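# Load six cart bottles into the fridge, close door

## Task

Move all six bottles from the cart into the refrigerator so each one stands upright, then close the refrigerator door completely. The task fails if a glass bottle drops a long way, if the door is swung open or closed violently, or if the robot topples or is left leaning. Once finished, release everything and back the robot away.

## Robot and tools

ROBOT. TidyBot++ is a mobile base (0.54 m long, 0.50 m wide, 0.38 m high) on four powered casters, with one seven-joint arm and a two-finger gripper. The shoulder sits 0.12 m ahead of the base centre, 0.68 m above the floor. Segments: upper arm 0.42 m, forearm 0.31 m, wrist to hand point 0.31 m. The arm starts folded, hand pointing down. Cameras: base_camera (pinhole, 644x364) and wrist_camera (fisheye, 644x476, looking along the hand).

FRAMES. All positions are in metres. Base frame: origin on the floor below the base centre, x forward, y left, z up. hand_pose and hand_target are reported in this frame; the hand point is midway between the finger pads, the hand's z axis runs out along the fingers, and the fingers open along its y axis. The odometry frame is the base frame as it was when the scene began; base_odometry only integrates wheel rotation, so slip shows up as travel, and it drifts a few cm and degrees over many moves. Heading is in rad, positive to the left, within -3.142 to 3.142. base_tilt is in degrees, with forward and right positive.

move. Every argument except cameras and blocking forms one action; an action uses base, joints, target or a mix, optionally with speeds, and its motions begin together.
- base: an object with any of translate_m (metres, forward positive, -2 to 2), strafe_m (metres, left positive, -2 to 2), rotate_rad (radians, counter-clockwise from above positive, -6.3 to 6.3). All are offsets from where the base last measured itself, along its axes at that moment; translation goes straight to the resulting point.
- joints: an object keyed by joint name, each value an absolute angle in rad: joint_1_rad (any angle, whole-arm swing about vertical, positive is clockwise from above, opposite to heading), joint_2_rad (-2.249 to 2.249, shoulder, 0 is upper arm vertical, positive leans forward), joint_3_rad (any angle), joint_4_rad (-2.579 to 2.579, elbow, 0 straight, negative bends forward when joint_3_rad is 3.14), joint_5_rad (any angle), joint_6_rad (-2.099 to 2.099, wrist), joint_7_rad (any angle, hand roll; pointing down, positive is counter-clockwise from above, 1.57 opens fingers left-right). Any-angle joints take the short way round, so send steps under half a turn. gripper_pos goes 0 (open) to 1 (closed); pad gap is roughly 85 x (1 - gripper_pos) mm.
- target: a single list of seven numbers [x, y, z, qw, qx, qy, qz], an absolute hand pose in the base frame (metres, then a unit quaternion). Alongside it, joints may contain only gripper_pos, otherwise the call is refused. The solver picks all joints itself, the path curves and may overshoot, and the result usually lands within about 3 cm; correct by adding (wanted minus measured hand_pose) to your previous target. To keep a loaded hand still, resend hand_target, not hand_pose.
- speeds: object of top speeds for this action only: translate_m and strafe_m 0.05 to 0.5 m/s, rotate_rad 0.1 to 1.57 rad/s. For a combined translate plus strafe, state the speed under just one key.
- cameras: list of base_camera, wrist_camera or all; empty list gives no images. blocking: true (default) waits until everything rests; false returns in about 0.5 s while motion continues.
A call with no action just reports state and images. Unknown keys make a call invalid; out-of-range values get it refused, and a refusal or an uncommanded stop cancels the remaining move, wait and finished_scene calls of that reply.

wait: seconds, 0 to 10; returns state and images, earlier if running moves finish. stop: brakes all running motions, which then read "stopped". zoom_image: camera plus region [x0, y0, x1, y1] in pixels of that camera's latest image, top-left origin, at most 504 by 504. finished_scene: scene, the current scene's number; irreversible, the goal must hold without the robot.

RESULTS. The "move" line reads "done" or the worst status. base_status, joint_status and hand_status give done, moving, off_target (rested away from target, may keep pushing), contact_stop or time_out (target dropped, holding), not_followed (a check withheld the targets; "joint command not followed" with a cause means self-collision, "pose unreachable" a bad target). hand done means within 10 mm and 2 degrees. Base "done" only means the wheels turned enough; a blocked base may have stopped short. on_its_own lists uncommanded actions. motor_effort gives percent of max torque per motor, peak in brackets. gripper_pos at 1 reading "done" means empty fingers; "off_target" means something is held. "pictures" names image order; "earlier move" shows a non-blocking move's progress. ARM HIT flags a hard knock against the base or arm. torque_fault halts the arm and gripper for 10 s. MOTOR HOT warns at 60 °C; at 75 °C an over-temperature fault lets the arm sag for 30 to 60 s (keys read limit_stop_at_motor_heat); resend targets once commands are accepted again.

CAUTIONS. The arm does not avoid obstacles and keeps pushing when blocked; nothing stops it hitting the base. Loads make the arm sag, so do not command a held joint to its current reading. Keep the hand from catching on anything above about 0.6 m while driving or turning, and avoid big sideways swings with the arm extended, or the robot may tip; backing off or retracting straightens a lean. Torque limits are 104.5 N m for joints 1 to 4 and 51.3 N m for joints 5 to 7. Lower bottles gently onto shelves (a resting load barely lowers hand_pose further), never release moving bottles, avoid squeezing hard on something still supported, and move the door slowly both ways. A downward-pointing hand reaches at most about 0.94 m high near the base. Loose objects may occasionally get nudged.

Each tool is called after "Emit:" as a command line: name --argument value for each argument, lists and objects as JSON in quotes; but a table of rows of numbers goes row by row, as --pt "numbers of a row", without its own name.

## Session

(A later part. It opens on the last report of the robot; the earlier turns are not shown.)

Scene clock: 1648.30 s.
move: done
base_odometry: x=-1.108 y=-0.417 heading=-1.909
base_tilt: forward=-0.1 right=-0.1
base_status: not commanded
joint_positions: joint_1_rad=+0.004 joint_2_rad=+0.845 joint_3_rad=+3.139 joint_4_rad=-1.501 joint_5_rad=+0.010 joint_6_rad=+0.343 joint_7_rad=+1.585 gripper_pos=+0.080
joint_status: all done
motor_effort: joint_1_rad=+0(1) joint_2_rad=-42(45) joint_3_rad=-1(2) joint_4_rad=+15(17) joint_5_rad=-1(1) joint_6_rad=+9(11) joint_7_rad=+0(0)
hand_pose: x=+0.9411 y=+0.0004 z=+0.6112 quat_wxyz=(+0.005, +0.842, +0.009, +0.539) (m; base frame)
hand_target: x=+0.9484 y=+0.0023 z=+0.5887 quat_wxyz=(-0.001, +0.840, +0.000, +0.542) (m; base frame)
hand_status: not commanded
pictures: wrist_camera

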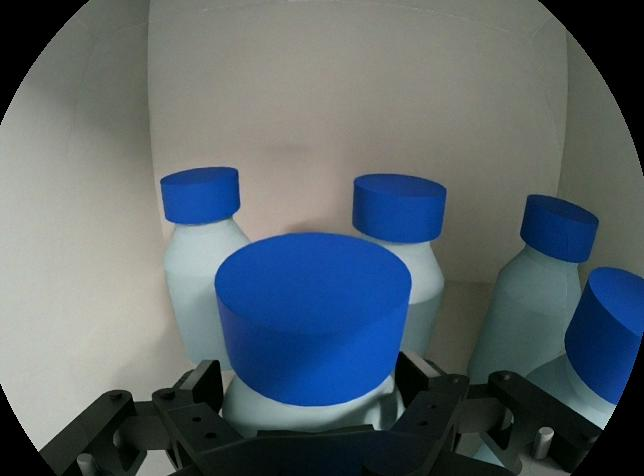

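Emit:
move --base '{"translate_m": -0.42, "strafe_m": 0.021}' --speeds '{"translate_m": 0.3}' --cameras '["wrist_camera"]'

Emit:
zoom_image --camera "wrist_camera" --region '[90, 130, 550, 410]'

Scene clock: 1660.50 s.
move: done
base_odometry: x=-0.949 y=-0.027 heading=-1.909
base_tilt: forward=-0.1 right=-0.1
base_status: done
joint_positions: joint_1_rad=+0.004 joint_2_rad=+0.845 joint_3_rad=+3.139 joint_4_rad=-1.496 joint_5_rad=+0.010 joint_6_rad=+0.343 joint_7_rad=+1.585 gripper_pos=+0.080
joint_status: not commanded
motor_effort: joint_1_rad=+0(2) joint_2_rad=-42(43) joint_3_rad=-2(2) joint_4_rad=+15(17) joint_5_rad=-1(1) joint_6_rad=+9(10) joint_7_rad=+0(1)
hand_pose: x=+0.9426 y=+0.0004 z=+0.6134 quat_wxyz=(+0.005, +0.841, +0.009, +0.541) (m; base frame)
hand_target: x=+0.9484 y=+0.0023 z=+0.5887 quat_wxyz=(-0.001, +0.840, +0.000, +0.542) (m; base frame)
hand_status: not commanded
pictures: wrist_camera

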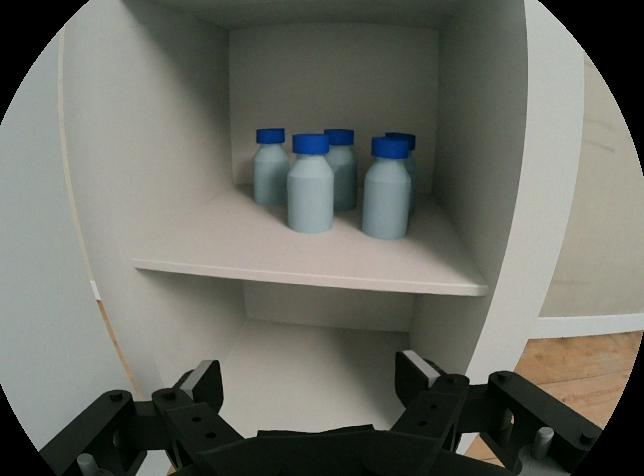

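Scaled by 1.096.

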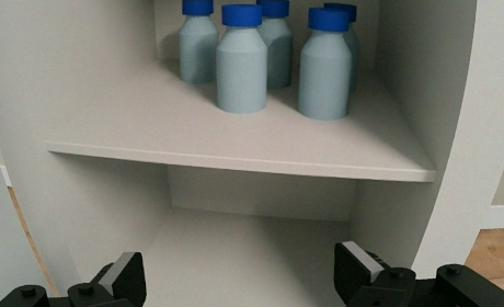

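Emit:
move --base '{"translate_m": -0.324, "strafe_m": -0.579, "rotate_rad": -3.319}' --joints '{"joint_2_rad": 0.055, "joint_4_rad": -1.48, "joint_6_rad": -0.46, "gripper_pos": 0}' --speeds '{"rotate_rad": 1.3}' --cameras '["wrist_camera", "base_camera"]'

Emit:
zoom_image --camera "wrist_camera" --region '[190, 170, 550, 410]'

Scene clock: 1703.40 s.
move: done
base_odometry: x=-1.388 y=+0.470 heading=+1.056
base_tilt: forward=-0.1 right=-0.1
base_status: done
joint_positions: joint_1_rad=+0.003 joint_2_rad=+0.090 joint_3_rad=+3.137 joint_4_rad=-1.488 joint_5_rad=+0.010 joint_6_rad=-0.417 joint_7_rad=+1.585 gripper_pos=+0.000
joint_status: all done
motor_effort: joint_1_rad=+0(8) joint_2_rad=-23(47) joint_3_rad=-1(3) joint_4_rad=+20(20) joint_5_rad=-1(2) joint_6_rad=+9(10) joint_7_rad=+0(1)
hand_pose: x=+0.7548 y=+0.0006 z=+0.9710 quat_wxyz=(+0.008, +0.840, +0.009, +0.543) (m; base frame)
hand_target: x=+0.7400 y=+0.0023 z=+0.9850 quat_wxyz=(-0.001, +0.840, +0.000, +0.542) (m; base frame)
hand_status: not commanded
pictures: base_camera, wrist_camera

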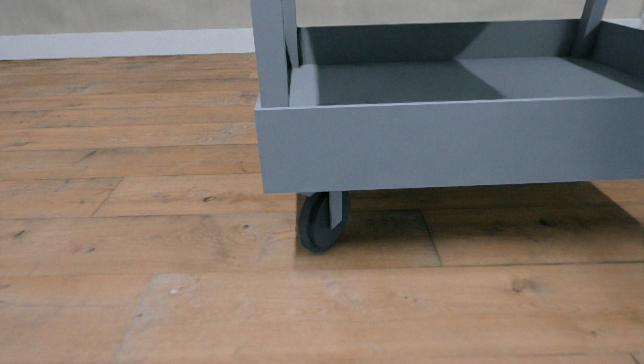

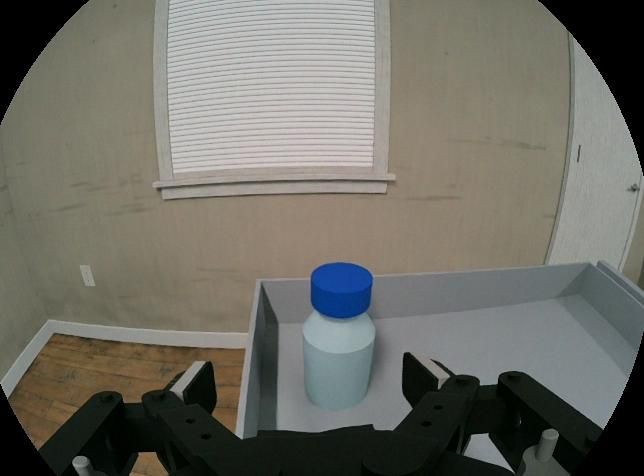

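Scaled by 1.400.

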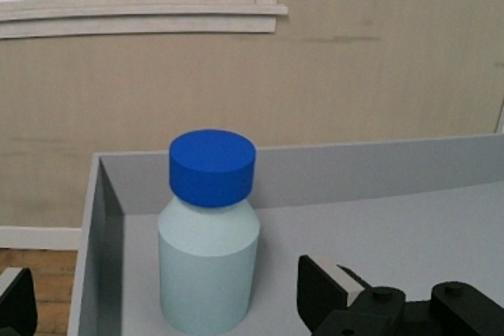

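Emit:
move --base '{"translate_m": 0.1475, "strafe_m": -0.033}' --joints '{"joint_2_rad": 0.10, "joint_4_rad": -1.58, "joint_6_rad": -0.33}' --speeds '{"translate_m": 0.25}' --cameras '["wrist_camera"]'

Emit:
zoom_image --camera "wrist_camera" --region '[130, 170, 490, 410]'

Scene clock: 1724.03 s.
move: done
base_odometry: x=-1.287 y=+0.583 heading=+1.055
base_tilt: forward=-0.1 right=-0.1
base_status: done
joint_positions: joint_1_rad=+0.003 joint_2_rad=+0.086 joint_3_rad=+3.137 joint_4_rad=-1.551 joint_5_rad=+0.010 joint_6_rad=-0.366 joint_7_rad=+1.585 gripper_pos=+0.000
joint_status: all done
motor_effort: joint_1_rad=-1(1) joint_2_rad=-23(27) joint_3_rad=+0(1) joint_4_rad=+20(21) joint_5_rad=-1(1) joint_6_rad=+8(10) joint_7_rad=+0(0)
hand_pose: x=+0.7515 y=+0.0008 z=+0.9495 quat_wxyz=(+0.008, +0.842, +0.009, +0.539) (m; base frame)
hand_target: x=+0.7552 y=+0.0023 z=+0.9338 quat_wxyz=(-0.001, +0.844, +0.000, +0.536) (m; base frame)
hand_status: not commanded
pictures: wrist_camera

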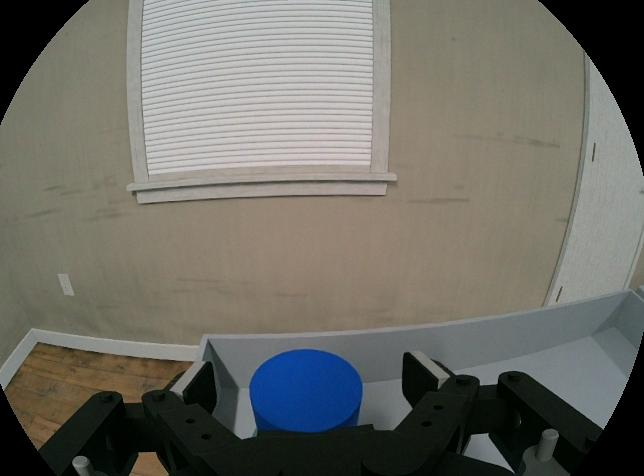

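Scaled by 1.400.

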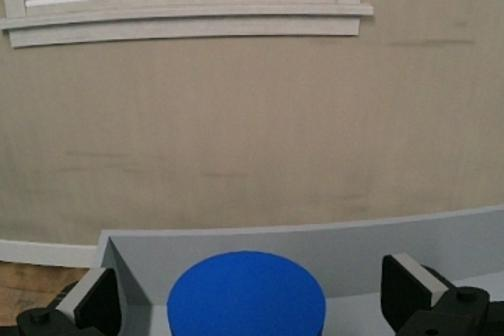

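Emit:
move --joints '{"joint_2_rad": 0.15, "joint_4_rad": -1.69, "joint_6_rad": -0.18}' --cameras '["wrist_camera"]'

Emit:
zoom_image --camera "wrist_camera" --region '[130, 170, 490, 410]'

Scene clock: 1730.87 s.
move: done
base_odometry: x=-1.287 y=+0.583 heading=+1.055
base_tilt: forward=-0.1 right=-0.1
base_status: not commanded
joint_positions: joint_1_rad=+0.003 joint_2_rad=+0.113 joint_3_rad=+3.137 joint_4_rad=-1.659 joint_5_rad=+0.010 joint_6_rad=-0.227 joint_7_rad=+1.585 gripper_pos=+0.000
joint_status: all done
motor_effort: joint_1_rad=-1(1) joint_2_rad=-24(26) joint_3_rad=+0(1) joint_4_rad=+19(21) joint_5_rad=-1(1) joint_6_rad=+9(10) joint_7_rad=+0(0)
hand_pose: x=+0.7575 y=+0.0012 z=+0.9076 quat_wxyz=(+0.007, +0.841, +0.010, +0.540) (m; base frame)
hand_target: x=+0.7653 y=+0.0023 z=+0.8791 quat_wxyz=(-0.001, +0.847, +0.000, +0.532) (m; base frame)
hand_status: not commanded
pictures: wrist_camera

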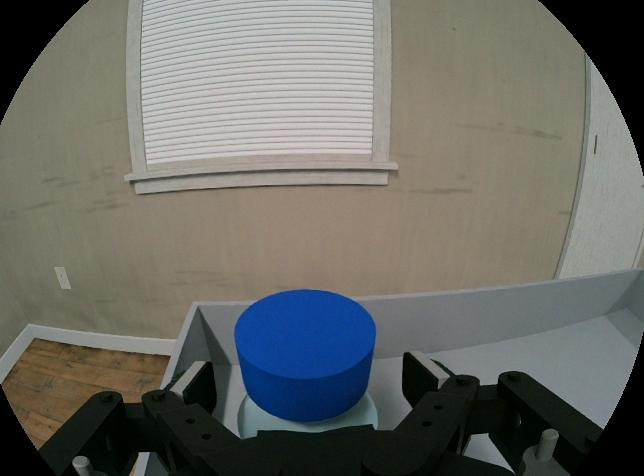

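Scaled by 1.400.

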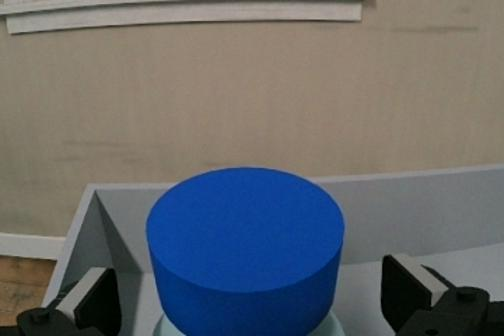

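Emit:
move --base '{"translate_m": 0.008, "strafe_m": 0.0015}' --joints '{"joint_2_rad": 0.19, "joint_4_rad": -1.785, "joint_6_rad": -0.04}' --speeds '{"translate_m": 0.1}' --cameras '["wrist_camera"]'

Scene clock: 1741.23 s.
move: done
base_odometry: x=-1.284 y=+0.590 heading=+1.055
base_tilt: forward=-0.1 right=-0.1
base_status: done
joint_positions: joint_1_rad=+0.003 joint_2_rad=+0.151 joint_3_rad=+3.137 joint_4_rad=-1.756 joint_5_rad=+0.010 joint_6_rad=-0.088 joint_7_rad=+1.585 gripper_pos=+0.000
joint_status: all done
motor_effort: joint_1_rad=+0(2) joint_2_rad=-25(27) joint_3_rad=+0(2) joint_4_rad=+19(21) joint_5_rad=-1(1) joint_6_rad=+9(10) joint_7_rad=+0(1)
hand_pose: x=+0.7627 y=+0.0016 z=+0.8659 quat_wxyz=(+0.007, +0.840, +0.010, +0.542) (m; base frame)
hand_target: x=+0.7686 y=+0.0023 z=+0.8376 quat_wxyz=(-0.001, +0.846, +0.000, +0.534) (m; base frame)
hand_status: not commanded
pictures: wrist_camera

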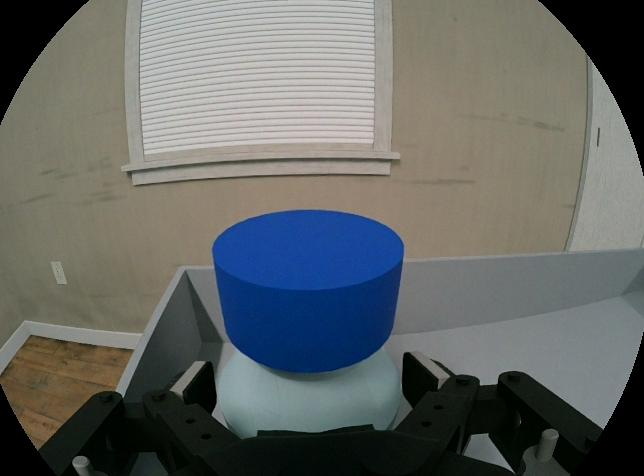

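Emit:
move --joints '{"gripper_pos": 0.4}' --cameras '["wrist_camera"]'

Emit:
move --joints '{"joint_2_rad": 0.12, "joint_4_rad": -1.30, "joint_6_rad": -0.56}' --cameras '["wrist_camera"]'

Scene clock: 1747.57 s.
move: off_target
base_odometry: x=-1.284 y=+0.590 heading=+1.055
base_tilt: forward=-0.1 right=-0.1
base_status: not commanded
joint_positions: joint_1_rad=+0.003 joint_2_rad=+0.151 joint_3_rad=+3.137 joint_4_rad=-1.756 joint_5_rad=+0.010 joint_6_rad=-0.085 joint_7_rad=+1.585 gripper_pos=+0.233
joint_status: gripper_pos off_target (ended at +0.233, target +0.400)
motor_effort: joint_1_rad=-1(1) joint_2_rad=-24(26) joint_3_rad=+0(1) joint_4_rad=+19(20) joint_5_rad=-1(1) joint_6_rad=+9(10) joint_7_rad=+0(0)
hand_pose: x=+0.7630 y=+0.0016 z=+0.8665 quat_wxyz=(+0.007, +0.839, +0.010, +0.543) (m; base frame)
hand_target: x=+0.7686 y=+0.0023 z=+0.8376 quat_wxyz=(-0.001, +0.846, +0.000, +0.534) (m; base frame)
hand_status: not commanded
pictures: wrist_camera

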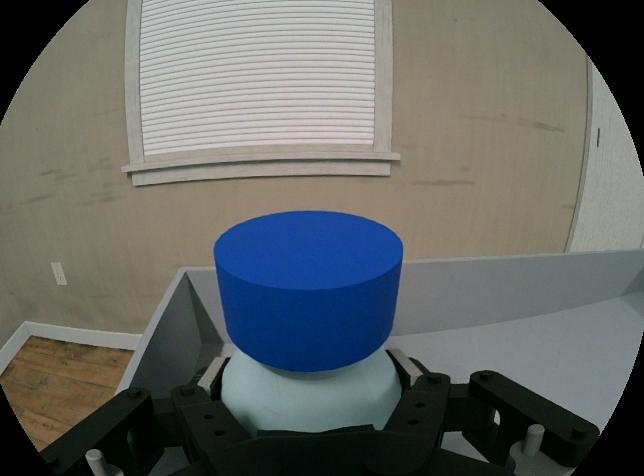

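Scene clock: 1749.57 s.
move: done
base_odometry: x=-1.284 y=+0.590 heading=+1.055
base_tilt: forward=-0.1 right=-0.1
base_status: not commanded
joint_positions: joint_1_rad=+0.003 joint_2_rad=+0.153 joint_3_rad=+3.137 joint_4_rad=-1.339 joint_5_rad=+0.010 joint_6_rad=-0.532 joint_7_rad=+1.585 gripper_pos=+0.233
joint_status: all done
motor_effort: joint_1_rad=+0(1) joint_2_rad=-30(31) joint_3_rad=-1(1) joint_4_rad=+22(24) joint_5_rad=-1(1) joint_6_rad=+11(13) joint_7_rad=+0(1)
hand_pose: x=+0.7764 y=+0.0002 z=+0.9863 quat_wxyz=(+0.008, +0.848, +0.009, +0.530) (m; base frame)
hand_target: x=+0.7657 y=+0.0023 z=+1.0229 quat_wxyz=(-0.001, +0.836, +0.000, +0.549) (m; base frame)
hand_status: not commanded
pictures: wrist_camera

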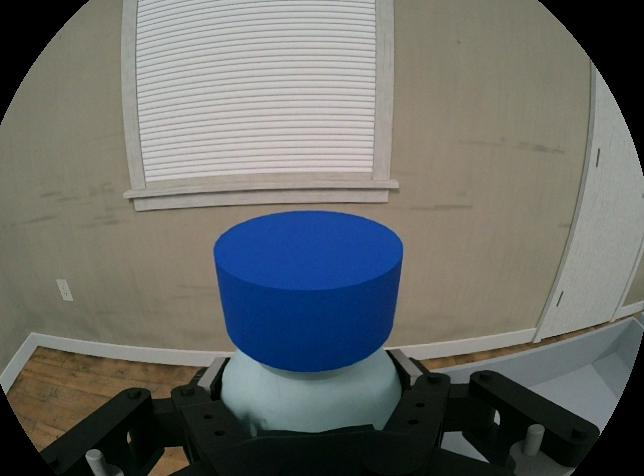

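Emit:
move --base '{"translate_m": -0.38}' --joints '{"joint_2_rad": -0.385, "joint_4_rad": -1.76, "joint_6_rad": -0.63}' --cameras '["wrist_camera"]'

Scene clock: 1755.97 s.
move: done
base_odometry: x=-1.471 y=+0.260 heading=+1.055
base_tilt: forward=-0.1 right=-0.1
base_status: done
joint_positions: joint_1_rad=+0.003 joint_2_rad=-0.374 joint_3_rad=+3.137 joint_4_rad=-1.740 joint_5_rad=+0.010 joint_6_rad=-0.606 joint_7_rad=+1.585 gripper_pos=+0.233
joint_status: all done
motor_effort: joint_1_rad=-1(2) joint_2_rad=-10(35) joint_3_rad=+0(2) joint_4_rad=+22(24) joint_5_rad=-1(1) joint_6_rad=+11(14) joint_7_rad=+0(1)
hand_pose: x=+0.5598 y=+0.0006 z=+1.0159 quat_wxyz=(+0.009, +0.834, +0.009, +0.552) (m; base frame)
hand_target: x=+0.5517 y=+0.0022 z=+1.0020 quat_wxyz=(+0.000, +0.843, +0.000, +0.538) (m; base frame)
hand_status: not commanded
pictures: wrist_camera

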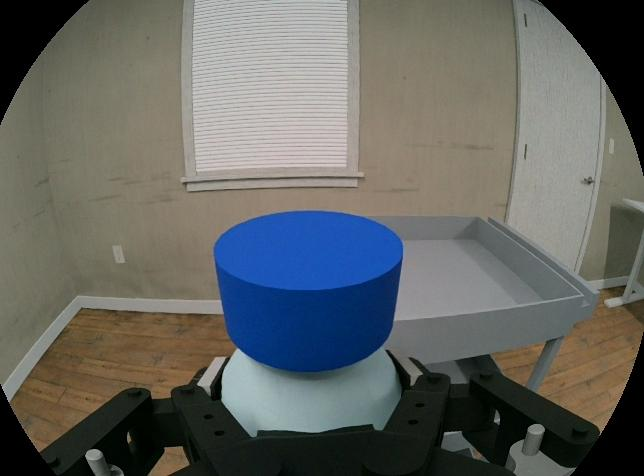

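Emit:
move --base '{"translate_m": -0.181, "strafe_m": -0.592, "rotate_rad": 3.443}' --speeds '{"rotate_rad": 1.3}' --cameras '["wrist_camera", "base_camera"]'

Emit:
zoom_image --camera "wrist_camera" --region '[110, 150, 470, 290]'

Scene clock: 1800.57 s.
move: done
base_odometry: x=-1.046 y=-0.190 heading=-1.785
base_tilt: forward=-0.1 right=-0.1
base_status: done
joint_positions: joint_1_rad=+0.002 joint_2_rad=-0.374 joint_3_rad=+3.138 joint_4_rad=-1.742 joint_5_rad=+0.010 joint_6_rad=-0.607 joint_7_rad=+1.585 gripper_pos=+0.233
joint_status: not commanded
motor_effort: joint_1_rad=-1(2) joint_2_rad=-10(13) joint_3_rad=+0(2) joint_4_rad=+23(23) joint_5_rad=-1(2) joint_6_rad=+12(13) joint_7_rad=+0(1)
hand_pose: x=+0.5593 y=+0.0007 z=+1.0143 quat_wxyz=(+0.009, +0.835, +0.009, +0.551) (m; base frame)
hand_target: x=+0.5517 y=+0.0022 z=+1.0020 quat_wxyz=(+0.000, +0.843, +0.000, +0.538) (m; base frame)
hand_status: not commanded
pictures: base_camera, wrist_camera

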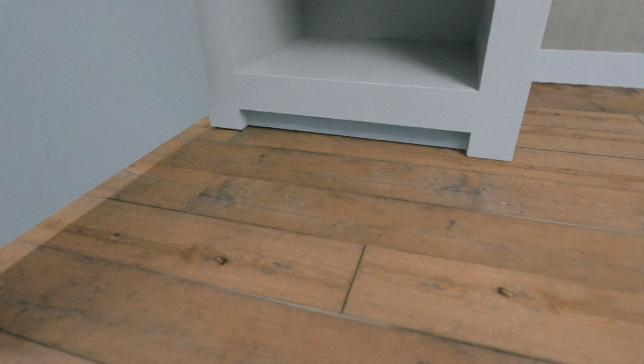

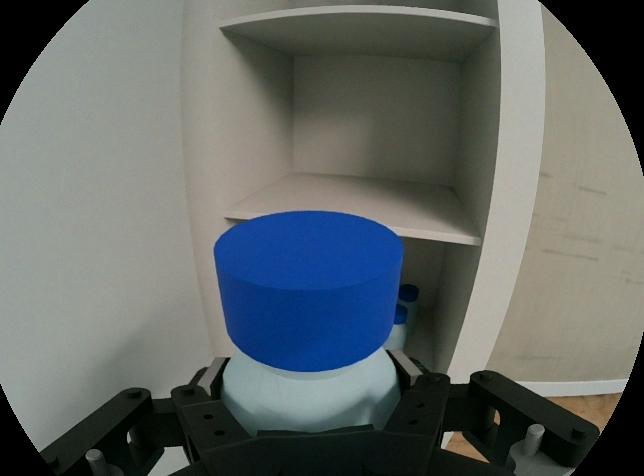

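Scaled by 1.400.

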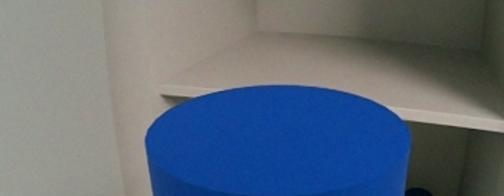

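Emit:
zoom_image --camera "wrist_camera" --region '[380, 180, 524, 288]'

Emit:
zoom_image --camera "wrist_camera" --region '[180, 180, 324, 288]'

Scaled by 3.500.

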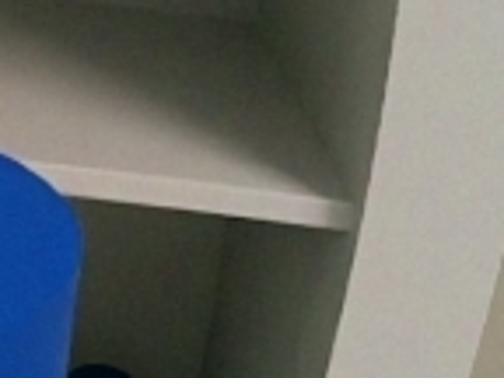

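Scaled by 3.500.

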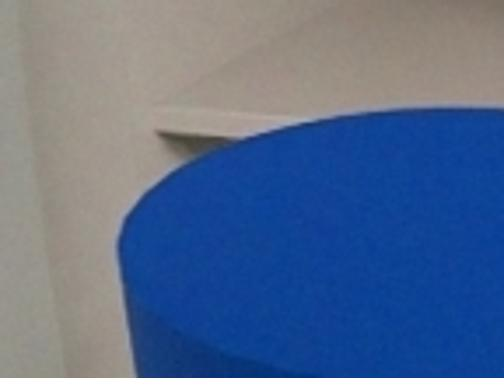

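Emit:
move --joints '{"joint_2_rad": 0.47, "joint_4_rad": -1.93, "joint_6_rad": 0.385}' --blocking false --cameras '[]'

Emit:
move --base '{"translate_m": 0.23, "strafe_m": -0.015}' --speeds '{"translate_m": 0.25}' --cameras '["wrist_camera"]'

Emit:
zoom_image --camera "wrist_camera" --region '[190, 170, 550, 410]'

Scene clock: 1841.10 s.
move: moving
base_odometry: x=-1.046 y=-0.190 heading=-1.785
base_tilt: forward=-0.1 right=-0.1
base_status: not commanded
joint_positions: joint_1_rad=+0.002 joint_2_rad=-0.297 joint_3_rad=+3.138 joint_4_rad=-1.759 joint_5_rad=+0.010 joint_6_rad=-0.539 joint_7_rad=+1.585 gripper_pos=+0.233
joint_status: joint_2_rad moving; joint_4_rad moving; joint_6_rad moving
motor_effort: joint_1_rad=+0(1) joint_2_rad=-10(11) joint_3_rad=+0(0) joint_4_rad=+21(23) joint_5_rad=-1(1) joint_6_rad=+12(12) joint_7_rad=+0(0)
hand_pose: x=+0.5914 y=+0.0008 z=+0.9883 quat_wxyz=(+0.008, +0.842, +0.009, +0.540) (m; base frame)
hand_target: x=+0.6106 y=+0.0022 z=+0.9692 quat_wxyz=(+0.000, +0.843, +0.000, +0.538) (m; base frame)
hand_status: not commanded
pictures: none
No camera images: "cameras" was empty.

Scene clock: 1843.03 s.
move: done
base_odometry: x=-1.109 y=-0.411 heading=-1.784
base_tilt: forward=-0.1 right=-0.1
base_status: done
joint_positions: joint_1_rad=+0.002 joint_2_rad=+0.445 joint_3_rad=+3.138 joint_4_rad=-1.912 joint_5_rad=+0.010 joint_6_rad=+0.314 joint_7_rad=+1.585 gripper_pos=+0.233
joint_status: all done
motor_effort: joint_1_rad=+0(1) joint_2_rad=-34(38) joint_3_rad=-1(1) joint_4_rad=+18(23) joint_5_rad=-1(1) joint_6_rad=+11(13) joint_7_rad=+0(1)
hand_pose: x=+0.7994 y=+0.0033 z=+0.6973 quat_wxyz=(+0.004, +0.853, +0.011, +0.522) (m; base frame)
hand_target: x=+0.8030 y=+0.0023 z=+0.6914 quat_wxyz=(-0.001, +0.845, +0.000, +0.534) (m; base frame)
hand_status: not commanded
pictures: wrist_camera

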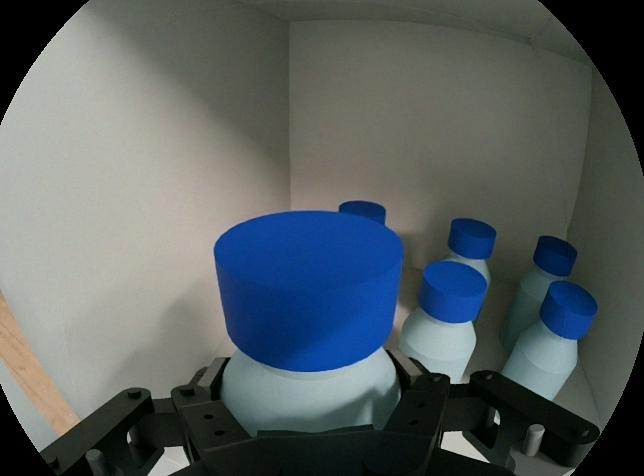

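Scaled by 1.400.

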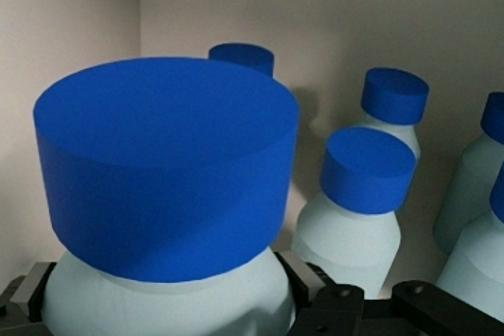

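Emit:
zoom_image --camera "wrist_camera" --region '[320, 190, 620, 340]'

Scaled by 1.680.

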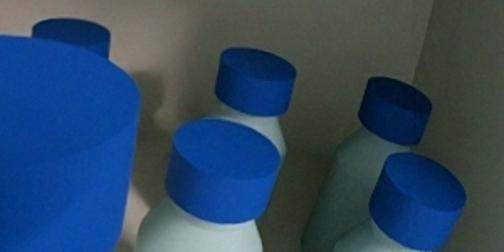

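Emit:
move --base '{"translate_m": 0.008, "strafe_m": -0.008}' --speeds '{"translate_m": 0.1}' --cameras '[]'

Emit:
move --joints '{"joint_2_rad": 0.80, "joint_4_rad": -1.507, "joint_6_rad": 0.315}' --cameras '["wrist_camera"]'

Scene clock: 1923.47 s.
move: done
base_odometry: x=-1.119 y=-0.418 heading=-1.784
base_tilt: forward=-0.1 right=-0.1
base_status: done
joint_positions: joint_1_rad=+0.003 joint_2_rad=+0.447 joint_3_rad=+3.138 joint_4_rad=-1.915 joint_5_rad=+0.010 joint_6_rad=+0.319 joint_7_rad=+1.585 gripper_pos=+0.233
joint_status: not commanded
motor_effort: joint_1_rad=+0(2) joint_2_rad=-34(37) joint_3_rad=-1(2) joint_4_rad=+18(19) joint_5_rad=-1(1) joint_6_rad=+12(12) joint_7_rad=+0(0)
hand_pose: x=+0.7989 y=+0.0028 z=+0.6961 quat_wxyz=(+0.004, +0.853, +0.011, +0.522) (m; base frame)
hand_target: x=+0.8030 y=+0.0023 z=+0.6914 quat_wxyz=(-0.001, +0.845, +0.000, +0.534) (m; base frame)
hand_status: not commanded
pictures: none
No camera images: "cameras" was empty.

Scene clock: 1925.07 s.
move: done
base_odometry: x=-1.119 y=-0.418 heading=-1.784
base_tilt: forward=-0.1 right=-0.1
base_status: not commanded
joint_positions: joint_1_rad=+0.003 joint_2_rad=+0.764 joint_3_rad=+3.138 joint_4_rad=-1.545 joint_5_rad=+0.010 joint_6_rad=+0.319 joint_7_rad=+1.585 gripper_pos=+0.233
joint_status: all done
motor_effort: joint_1_rad=-1(1) joint_2_rad=-45(47) joint_3_rad=-1(2) joint_4_rad=+18(20) joint_5_rad=-1(1) joint_6_rad=+11(13) joint_7_rad=+0(0)
hand_pose: x=+0.9268 y=+0.0024 z=+0.6475 quat_wxyz=(+0.004, +0.839, +0.010, +0.545) (m; base frame)
hand_target: x=+0.9378 y=+0.0023 z=+0.6366 quat_wxyz=(-0.001, +0.839, +0.000, +0.544) (m; base frame)
hand_status: not commanded
pictures: wrist_camera

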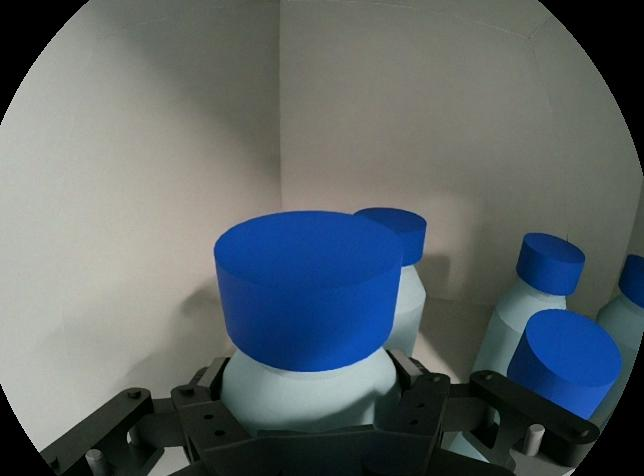

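Emit:
move --base '{"strafe_m": 0.004}' --joints '{"joint_2_rad": 0.862, "joint_4_rad": -1.483, "joint_6_rad": 0.385}' --speeds '{"strafe_m": 0.1}' --cameras '["wrist_camera"]'

Emit:
move --joints '{"joint_2_rad": 0.88}' --cameras '[]'

Emit:
move --joints '{"joint_2_rad": 0.895}' --cameras '[]'

Emit:
move --joints '{"joint_2_rad": 0.909}' --cameras '["wrist_camera"]'

Scene clock: 1943.50 s.
move: done
base_odometry: x=-1.115 y=-0.418 heading=-1.784
base_tilt: forward=-0.1 right=-0.1
base_status: done
joint_positions: joint_1_rad=+0.001 joint_2_rad=+0.827 joint_3_rad=+3.138 joint_4_rad=-1.515 joint_5_rad=+0.010 joint_6_rad=+0.341 joint_7_rad=+1.585 gripper_pos=+0.233
joint_status: all done
motor_effort: joint_1_rad=-1(4) joint_2_rad=-46(49) joint_3_rad=-1(3) joint_4_rad=+18(19) joint_5_rad=-1(1) joint_6_rad=+11(13) joint_7_rad=+0(0)
hand_pose: x=+0.9370 y=+0.0035 z=+0.6178 quat_wxyz=(+0.004, +0.842, +0.011, +0.540) (m; base frame)
hand_target: x=+0.9512 y=+0.0023 z=+0.6178 quat_wxyz=(-0.001, +0.831, +0.000, +0.557) (m; base frame)
hand_status: not commanded
pictures: wrist_camera

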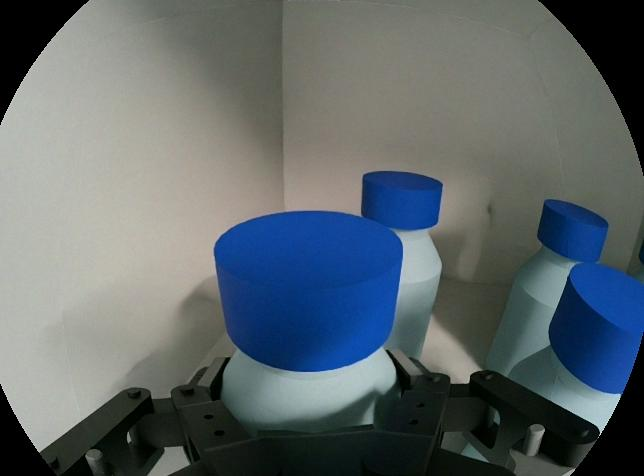

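Scene clock: 1944.13 s.
move: done
base_odometry: x=-1.115 y=-0.418 heading=-1.784
base_tilt: forward=-0.1 right=-0.1
base_status: not commanded
joint_positions: joint_1_rad=+0.001 joint_2_rad=+0.839 joint_3_rad=+3.138 joint_4_rad=-1.515 joint_5_rad=+0.010 joint_6_rad=+0.341 joint_7_rad=+1.585 gripper_pos=+0.233
joint_status: all done
motor_effort: joint_1_rad=+0(1) joint_2_rad=-46(47) joint_3_rad=-1(1) joint_4_rad=+18(18) joint_5_rad=-1(1) joint_6_rad=+11(12) joint_7_rad=+0(0)
hand_pose: x=+0.9362 y=+0.0035 z=+0.6078 quat_wxyz=(+0.004, +0.845, +0.011, +0.535) (m; base frame)
hand_target: x=+0.9499 y=+0.0023 z=+0.6028 quat_wxyz=(-0.001, +0.835, +0.000, +0.550) (m; base frame)
hand_status: not commanded
pictures: none
No camera images: "cameras" was empty.

Scene clock: 1944.67 s.
move: done
base_odometry: x=-1.115 y=-0.418 heading=-1.784
base_tilt: forward=-0.1 right=-0.1
base_status: not commanded
joint_positions: joint_1_rad=+0.001 joint_2_rad=+0.842 joint_3_rad=+3.138 joint_4_rad=-1.512 joint_5_rad=+0.010 joint_6_rad=+0.341 joint_7_rad=+1.585 gripper_pos=+0.233
joint_status: all done
motor_effort: joint_1_rad=+0(1) joint_2_rad=-44(46) joint_3_rad=-1(2) joint_4_rad=+17(18) joint_5_rad=-1(1) joint_6_rad=+10(11) joint_7_rad=+0(0)
hand_pose: x=+0.9370 y=+0.0035 z=+0.6073 quat_wxyz=(+0.004, +0.845, +0.011, +0.535) (m; base frame)
hand_target: x=+0.9486 y=+0.0023 z=+0.5904 quat_wxyz=(-0.001, +0.840, +0.000, +0.543) (m; base frame)
hand_status: not commanded
pictures: none
No camera images: "cameras" was empty.

Scene clock: 1945.20 s.
move: done
base_odometry: x=-1.115 y=-0.418 heading=-1.784
base_tilt: forward=-0.1 right=-0.1
base_status: not commanded
joint_positions: joint_1_rad=+0.001 joint_2_rad=+0.845 joint_3_rad=+3.138 joint_4_rad=-1.508 joint_5_rad=+0.010 joint_6_rad=+0.342 joint_7_rad=+1.585 gripper_pos=+0.233
joint_status: all done
motor_effort: joint_1_rad=+0(1) joint_2_rad=-43(45) joint_3_rad=-1(1) joint_4_rad=+16(17) joint_5_rad=-1(1) joint_6_rad=+10(10) joint_7_rad=+0(0)
hand_pose: x=+0.9383 y=+0.0035 z=+0.6071 quat_wxyz=(+0.004, +0.844, +0.011, +0.536) (m; base frame)
hand_target: x=+0.9473 y=+0.0023 z=+0.5788 quat_wxyz=(-0.001, +0.843, +0.000, +0.537) (m; base frame)
hand_status: not commanded
pictures: wrist_camera

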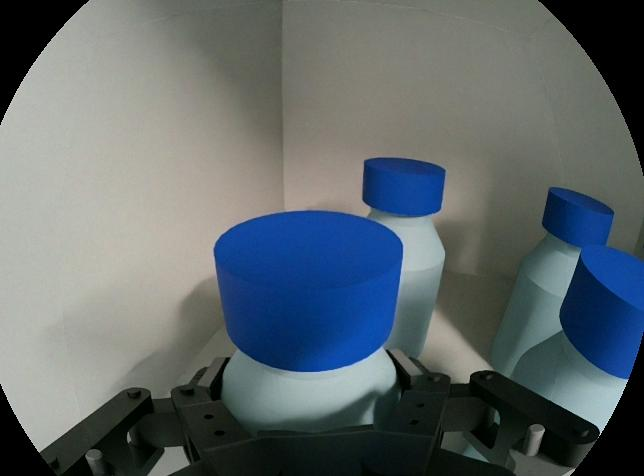

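Emit:
move --joints '{"joint_2_rad": 0.895}' --cameras '[]'

Emit:
move --joints '{"gripper_pos": 0.08}' --cameras '["wrist_camera"]'

Scene clock: 1952.00 s.
move: done
base_odometry: x=-1.115 y=-0.418 heading=-1.784
base_tilt: forward=-0.1 right=-0.1
base_status: not commanded
joint_positions: joint_1_rad=+0.001 joint_2_rad=+0.845 joint_3_rad=+3.138 joint_4_rad=-1.508 joint_5_rad=+0.010 joint_6_rad=+0.342 joint_7_rad=+1.585 gripper_pos=+0.233
joint_status: all done
motor_effort: joint_1_rad=-1(1) joint_2_rad=-43(43) joint_3_rad=-1(2) joint_4_rad=+16(16) joint_5_rad=-1(1) joint_6_rad=+10(10) joint_7_rad=+0(0)
hand_pose: x=+0.9383 y=+0.0035 z=+0.6071 quat_wxyz=(+0.004, +0.844, +0.011, +0.536) (m; base frame)
hand_target: x=+0.9486 y=+0.0023 z=+0.5904 quat_wxyz=(-0.001, +0.840, +0.000, +0.543) (m; base frame)
hand_status: not commanded
pictures: none
No camera images: "cameras" was empty.

Scene clock: 1952.80 s.
move: done
base_odometry: x=-1.115 y=-0.418 heading=-1.784
base_tilt: forward=-0.1 right=-0.1
base_status: not commanded
joint_positions: joint_1_rad=+0.001 joint_2_rad=+0.845 joint_3_rad=+3.138 joint_4_rad=-1.501 joint_5_rad=+0.010 joint_6_rad=+0.344 joint_7_rad=+1.585 gripper_pos=+0.080
joint_status: all done
motor_effort: joint_1_rad=-1(1) joint_2_rad=-41(45) joint_3_rad=-1(1) joint_4_rad=+16(17) joint_5_rad=-1(1) joint_6_rad=+9(11) joint_7_rad=+0(0)
hand_pose: x=+0.9411 y=+0.0035 z=+0.6111 quat_wxyz=(+0.004, +0.842, +0.011, +0.540) (m; base frame)
hand_target: x=+0.9486 y=+0.0023 z=+0.5904 quat_wxyz=(-0.001, +0.840, +0.000, +0.543) (m; base frame)
hand_status: not commanded
pictures: wrist_camera

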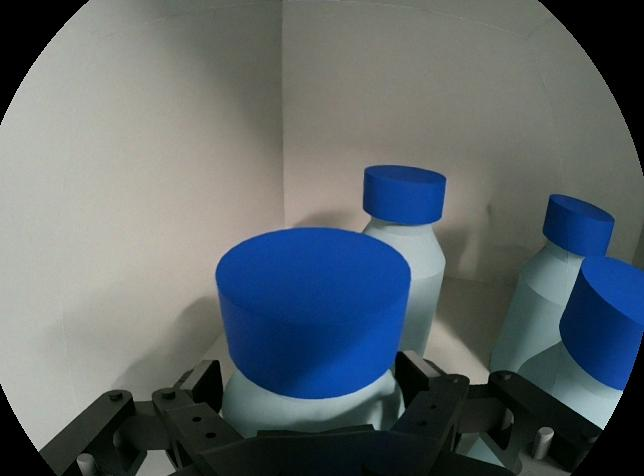

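Emit:
move --base '{"translate_m": -0.42, "strafe_m": 0.021}' --speeds '{"translate_m": 0.3}' --cameras '["wrist_camera"]'

Emit:
zoom_image --camera "wrist_camera" --region '[90, 90, 550, 370]'

Scene clock: 1962.60 s.
move: done
base_odometry: x=-1.005 y=-0.012 heading=-1.784
base_tilt: forward=-0.1 right=-0.1
base_status: done
joint_positions: joint_1_rad=+0.001 joint_2_rad=+0.845 joint_3_rad=+3.138 joint_4_rad=-1.496 joint_5_rad=+0.010 joint_6_rad=+0.344 joint_7_rad=+1.585 gripper_pos=+0.080
joint_status: not commanded
motor_effort: joint_1_rad=+0(3) joint_2_rad=-42(44) joint_3_rad=-1(2) joint_4_rad=+15(16) joint_5_rad=-1(1) joint_6_rad=+8(10) joint_7_rad=+0(1)
hand_pose: x=+0.9429 y=+0.0039 z=+0.6137 quat_wxyz=(+0.004, +0.840, +0.011, +0.542) (m; base frame)
hand_target: x=+0.9486 y=+0.0023 z=+0.5904 quat_wxyz=(-0.001, +0.840, +0.000, +0.543) (m; base frame)
hand_status: not commanded
pictures: wrist_camera

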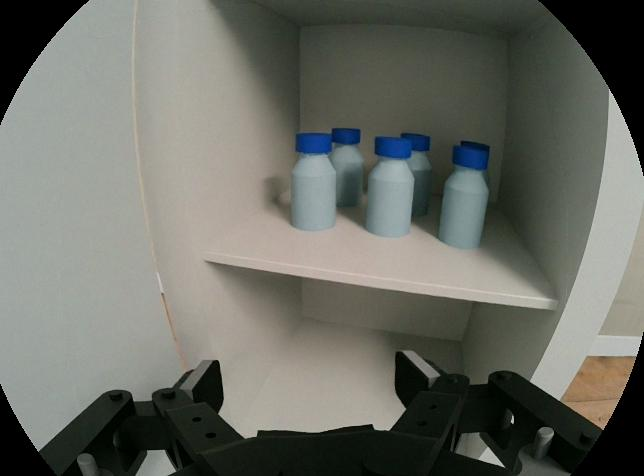

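Scaled by 1.096.

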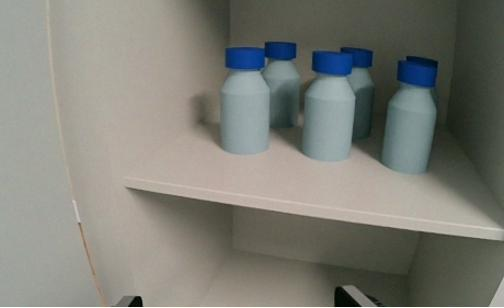

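Emit:
move --joints '{"joint_2_rad": -0.385, "joint_4_rad": -1.76, "joint_6_rad": -0.25, "gripper_pos": 1}' --blocking false --cameras '[]'

Emit:
move --base '{"translate_m": -0.101, "strafe_m": 0.909, "rotate_rad": -0.355}' --cameras '["wrist_camera", "base_camera"]'

Scene clock: 2072.47 s.
move: moving
base_odometry: x=-1.005 y=-0.012 heading=-1.784
base_tilt: forward=-0.1 right=-0.1
base_status: not commanded
joint_positions: joint_1_rad=+0.001 joint_2_rad=+0.818 joint_3_rad=+3.138 joint_4_rad=-1.498 joint_5_rad=+0.010 joint_6_rad=+0.335 joint_7_rad=+1.585 gripper_pos=+0.749
joint_status: joint_2_rad moving; joint_4_rad moving; joint_6_rad moving; gripper_pos moving
motor_effort: joint_1_rad=-1(1) joint_2_rad=-45(46) joint_3_rad=-2(2) joint_4_rad=+17(17) joint_5_rad=-1(1) joint_6_rad=+9(10) joint_7_rad=+0(0)
hand_pose: x=+0.9425 y=+0.0039 z=+0.6321 quat_wxyz=(+0.004, +0.836, +0.011, +0.548) (m; base frame)
hand_target: x=+0.9379 y=+0.0023 z=+0.6666 quat_wxyz=(-0.001, +0.829, +0.000, +0.559) (m; base frame)
hand_status: not commanded
pictures: none
No camera images: "cameras" was empty.

Scene clock: 2075.73 s.
move: done
base_odometry: x=-0.096 y=-0.106 heading=-2.139
base_tilt: forward=-0.2 right=-0.1
base_status: done
joint_positions: joint_1_rad=+0.009 joint_2_rad=-0.368 joint_3_rad=+3.150 joint_4_rad=-1.723 joint_5_rad=+0.010 joint_6_rad=-0.206 joint_7_rad=+1.585 gripper_pos=+0.999
joint_status: all done
motor_effort: joint_1_rad=+0(7) joint_2_rad=-9(47) joint_3_rad=+0(6) joint_4_rad=+19(20) joint_5_rad=-1(1) joint_6_rad=+10(10) joint_7_rad=+0(1)
hand_pose: x=+0.5860 y=-0.0086 z=+1.1446 quat_wxyz=(+0.014, +0.704, +0.001, +0.710) (m; base frame)
hand_target: x=+0.5801 y=+0.0023 z=+1.1160 quat_wxyz=(-0.001, +0.726, +0.000, +0.688) (m; base frame)
hand_status: not commanded
pictures: base_camera, wrist_camera

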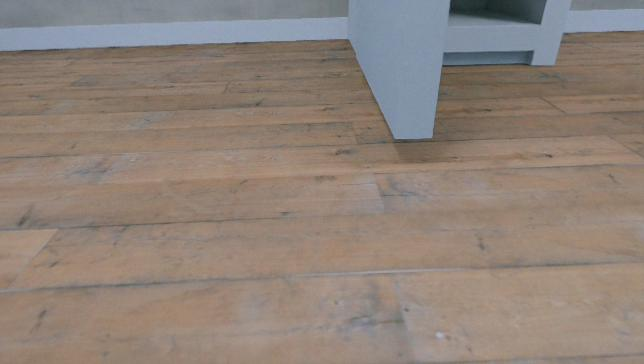

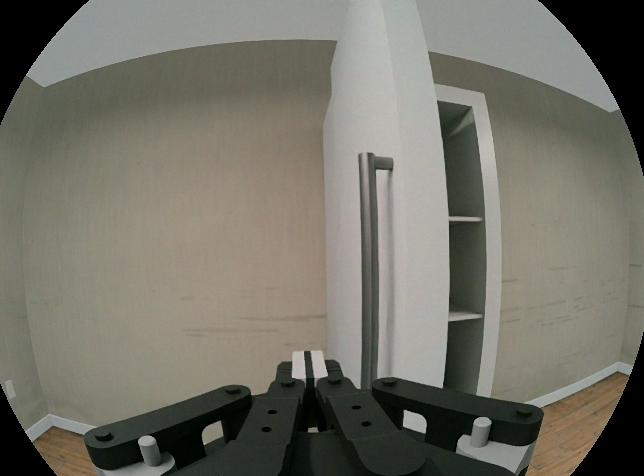

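Emit:
move --joints '{"joint_2_rad": 0.592, "joint_4_rad": -2.096, "joint_6_rad": 1.08}' --cameras '["wrist_camera"]'

Scene clock: 2102.53 s.
move: done
base_odometry: x=-0.096 y=-0.106 heading=-2.139
base_tilt: forward=-0.1 right=-0.1
base_status: not commanded
joint_positions: joint_1_rad=+0.009 joint_2_rad=+0.541 joint_3_rad=+3.150 joint_4_rad=-2.066 joint_5_rad=+0.010 joint_6_rad=+1.030 joint_7_rad=+1.585 gripper_pos=+0.999
joint_status: all done
motor_effort: joint_1_rad=+0(1) joint_2_rad=-31(33) joint_3_rad=-1(1) joint_4_rad=+13(20) joint_5_rad=-1(1) joint_6_rad=+10(11) joint_7_rad=+0(1)
hand_pose: x=+0.8072 y=-0.0066 z=+0.7701 quat_wxyz=(+0.011, +0.709, +0.006, +0.705) (m; base frame)
hand_target: x=+0.8026 y=+0.0022 z=+0.7368 quat_wxyz=(-0.001, +0.720, +0.000, +0.694) (m; base frame)
hand_status: not commanded
pictures: wrist_camera

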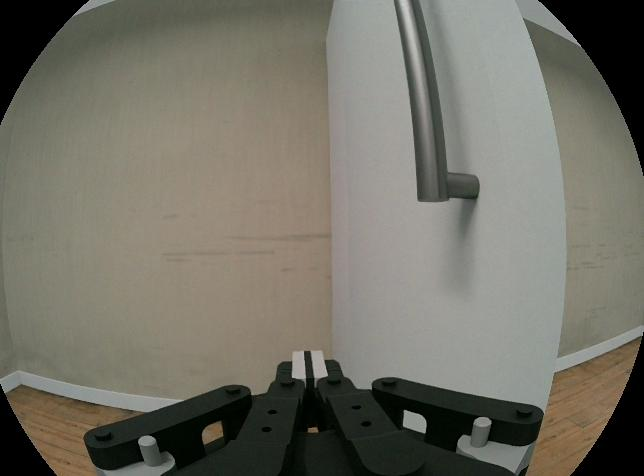

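Emit:
move --joints '{"joint_2_rad": 0.725, "joint_4_rad": -2.096, "joint_6_rad": 1.213}' --base '{"translate_m": 0.27}' --speeds '{"translate_m": 0.25}' --cameras '["wrist_camera", "base_camera"]'

Scene clock: 2128.27 s.
move: done
base_odometry: x=-0.241 y=-0.334 heading=-2.139
base_tilt: forward=-0.1 right=-0.1
base_status: done
joint_positions: joint_1_rad=+0.008 joint_2_rad=+0.682 joint_3_rad=+3.150 joint_4_rad=-2.073 joint_5_rad=+0.010 joint_6_rad=+1.167 joint_7_rad=+1.585 gripper_pos=+0.999
joint_status: all done
motor_effort: joint_1_rad=+0(2) joint_2_rad=-33(36) joint_3_rad=-1(1) joint_4_rad=+11(14) joint_5_rad=-1(1) joint_6_rad=+9(11) joint_7_rad=+0(1)
hand_pose: x=+0.8142 y=-0.0060 z=+0.7117 quat_wxyz=(+0.010, +0.713, +0.006, +0.701) (m; base frame)
hand_target: x=+0.8082 y=+0.0022 z=+0.6868 quat_wxyz=(-0.001, +0.720, +0.000, +0.694) (m; base frame)
hand_status: not commanded
pictures: base_camera, wrist_camera

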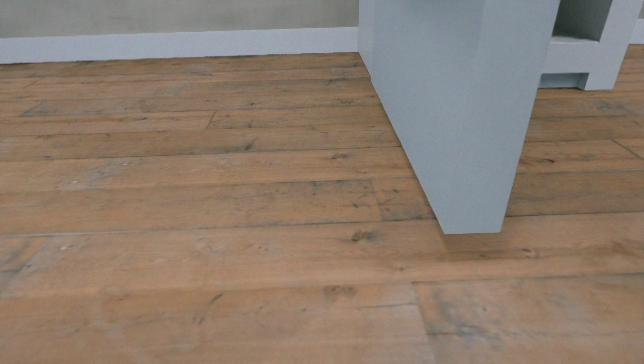

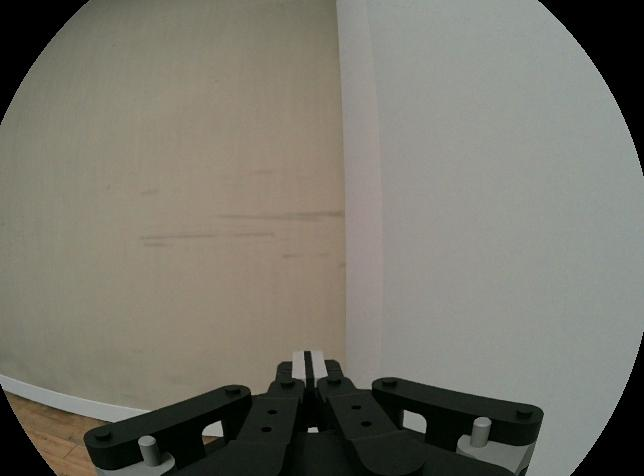

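Emit:
move --base '{"strafe_m": -0.3}' --speeds '{"strafe_m": 0.07}' --cameras '["wrist_camera", "base_camera"]'

Scene clock: 2139.83 s.
move: done
base_odometry: x=-0.494 y=-0.172 heading=-2.139
base_tilt: forward=-0.1 right=-0.1
base_status: done
joint_positions: joint_1_rad=+0.002 joint_2_rad=+0.682 joint_3_rad=+3.130 joint_4_rad=-2.074 joint_5_rad=+0.010 joint_6_rad=+1.169 joint_7_rad=+1.585 gripper_pos=+0.999
joint_status: not commanded
motor_effort: joint_1_rad=-1(12) joint_2_rad=-33(34) joint_3_rad=-2(8) joint_4_rad=+11(12) joint_5_rad=-1(9) joint_6_rad=+10(11) joint_7_rad=+0(0)
hand_pose: x=+0.8134 y=+0.0091 z=+0.7120 quat_wxyz=(-0.002, +0.713, +0.010, +0.701) (m; base frame)
hand_target: x=+0.8082 y=+0.0022 z=+0.6868 quat_wxyz=(-0.001, +0.720, +0.000, +0.694) (m; base frame)
hand_status: not commanded
pictures: base_camera, wrist_camera

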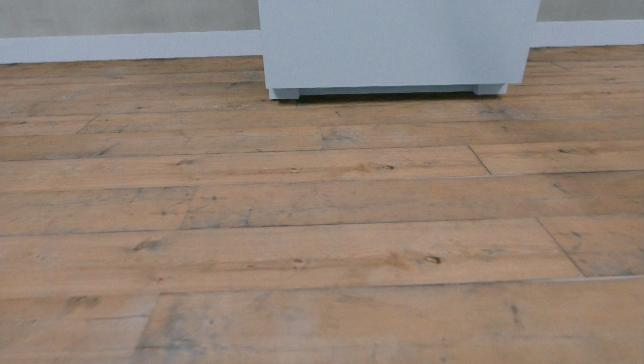

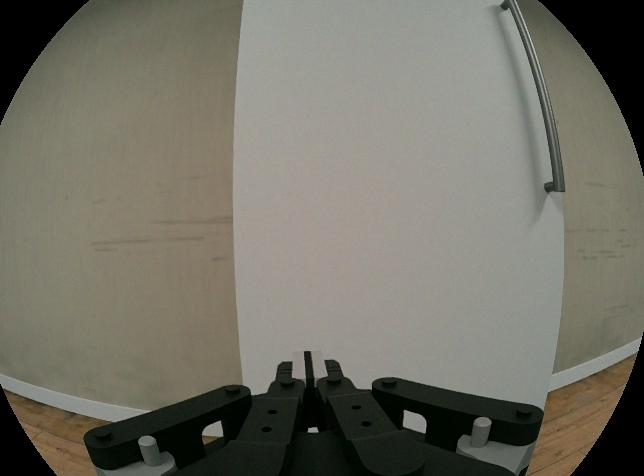

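Emit:
zoom_image --camera "base_camera" --region '[240, 0, 560, 120]'

Emit:
zoom_image --camera "wrist_camera" --region '[500, 150, 640, 400]'

Scaled by 1.575.

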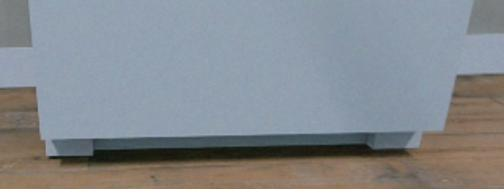

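Scaled by 2.016.

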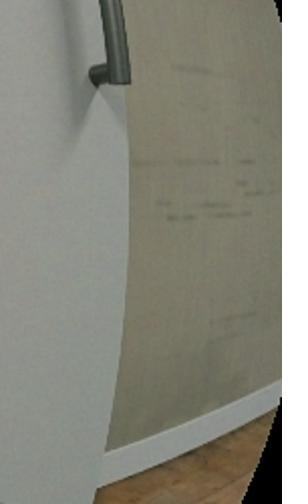

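Emit:
move --base '{"translate_m": 0.22, "strafe_m": -0.36}' --speeds '{"translate_m": 0.35}' --cameras '["wrist_camera", "base_camera"]'

Scene clock: 2172.77 s.
move: done
base_odometry: x=-0.916 y=-0.164 heading=-2.139
base_tilt: forward=-0.1 right=-0.1
base_status: done
joint_positions: joint_1_rad=+0.001 joint_2_rad=+0.682 joint_3_rad=+3.130 joint_4_rad=-2.075 joint_5_rad=+0.010 joint_6_rad=+1.171 joint_7_rad=+1.585 gripper_pos=+0.999
joint_status: not commanded
motor_effort: joint_1_rad=-1(3) joint_2_rad=-33(34) joint_3_rad=-1(2) joint_4_rad=+11(11) joint_5_rad=-1(2) joint_6_rad=+9(10) joint_7_rad=+0(1)
hand_pose: x=+0.8134 y=+0.0096 z=+0.7124 quat_wxyz=(-0.002, +0.712, +0.010, +0.702) (m; base frame)
hand_target: x=+0.8082 y=+0.0022 z=+0.6868 quat_wxyz=(-0.001, +0.720, +0.000, +0.694) (m; base frame)
hand_status: not commanded
pictures: base_camera, wrist_camera

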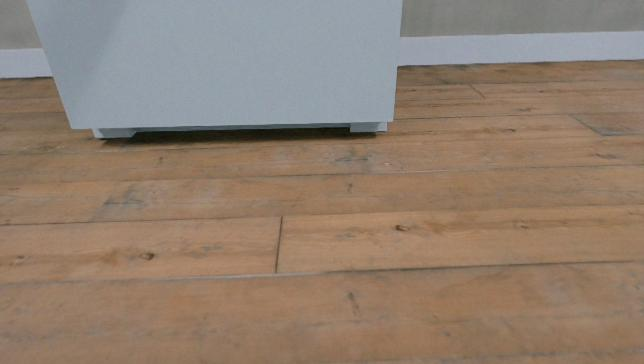

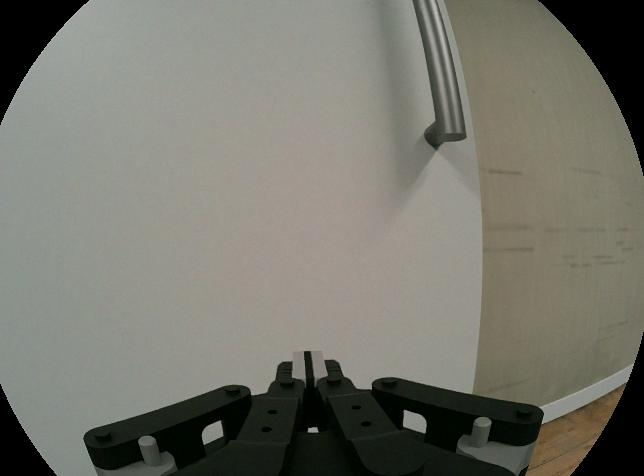

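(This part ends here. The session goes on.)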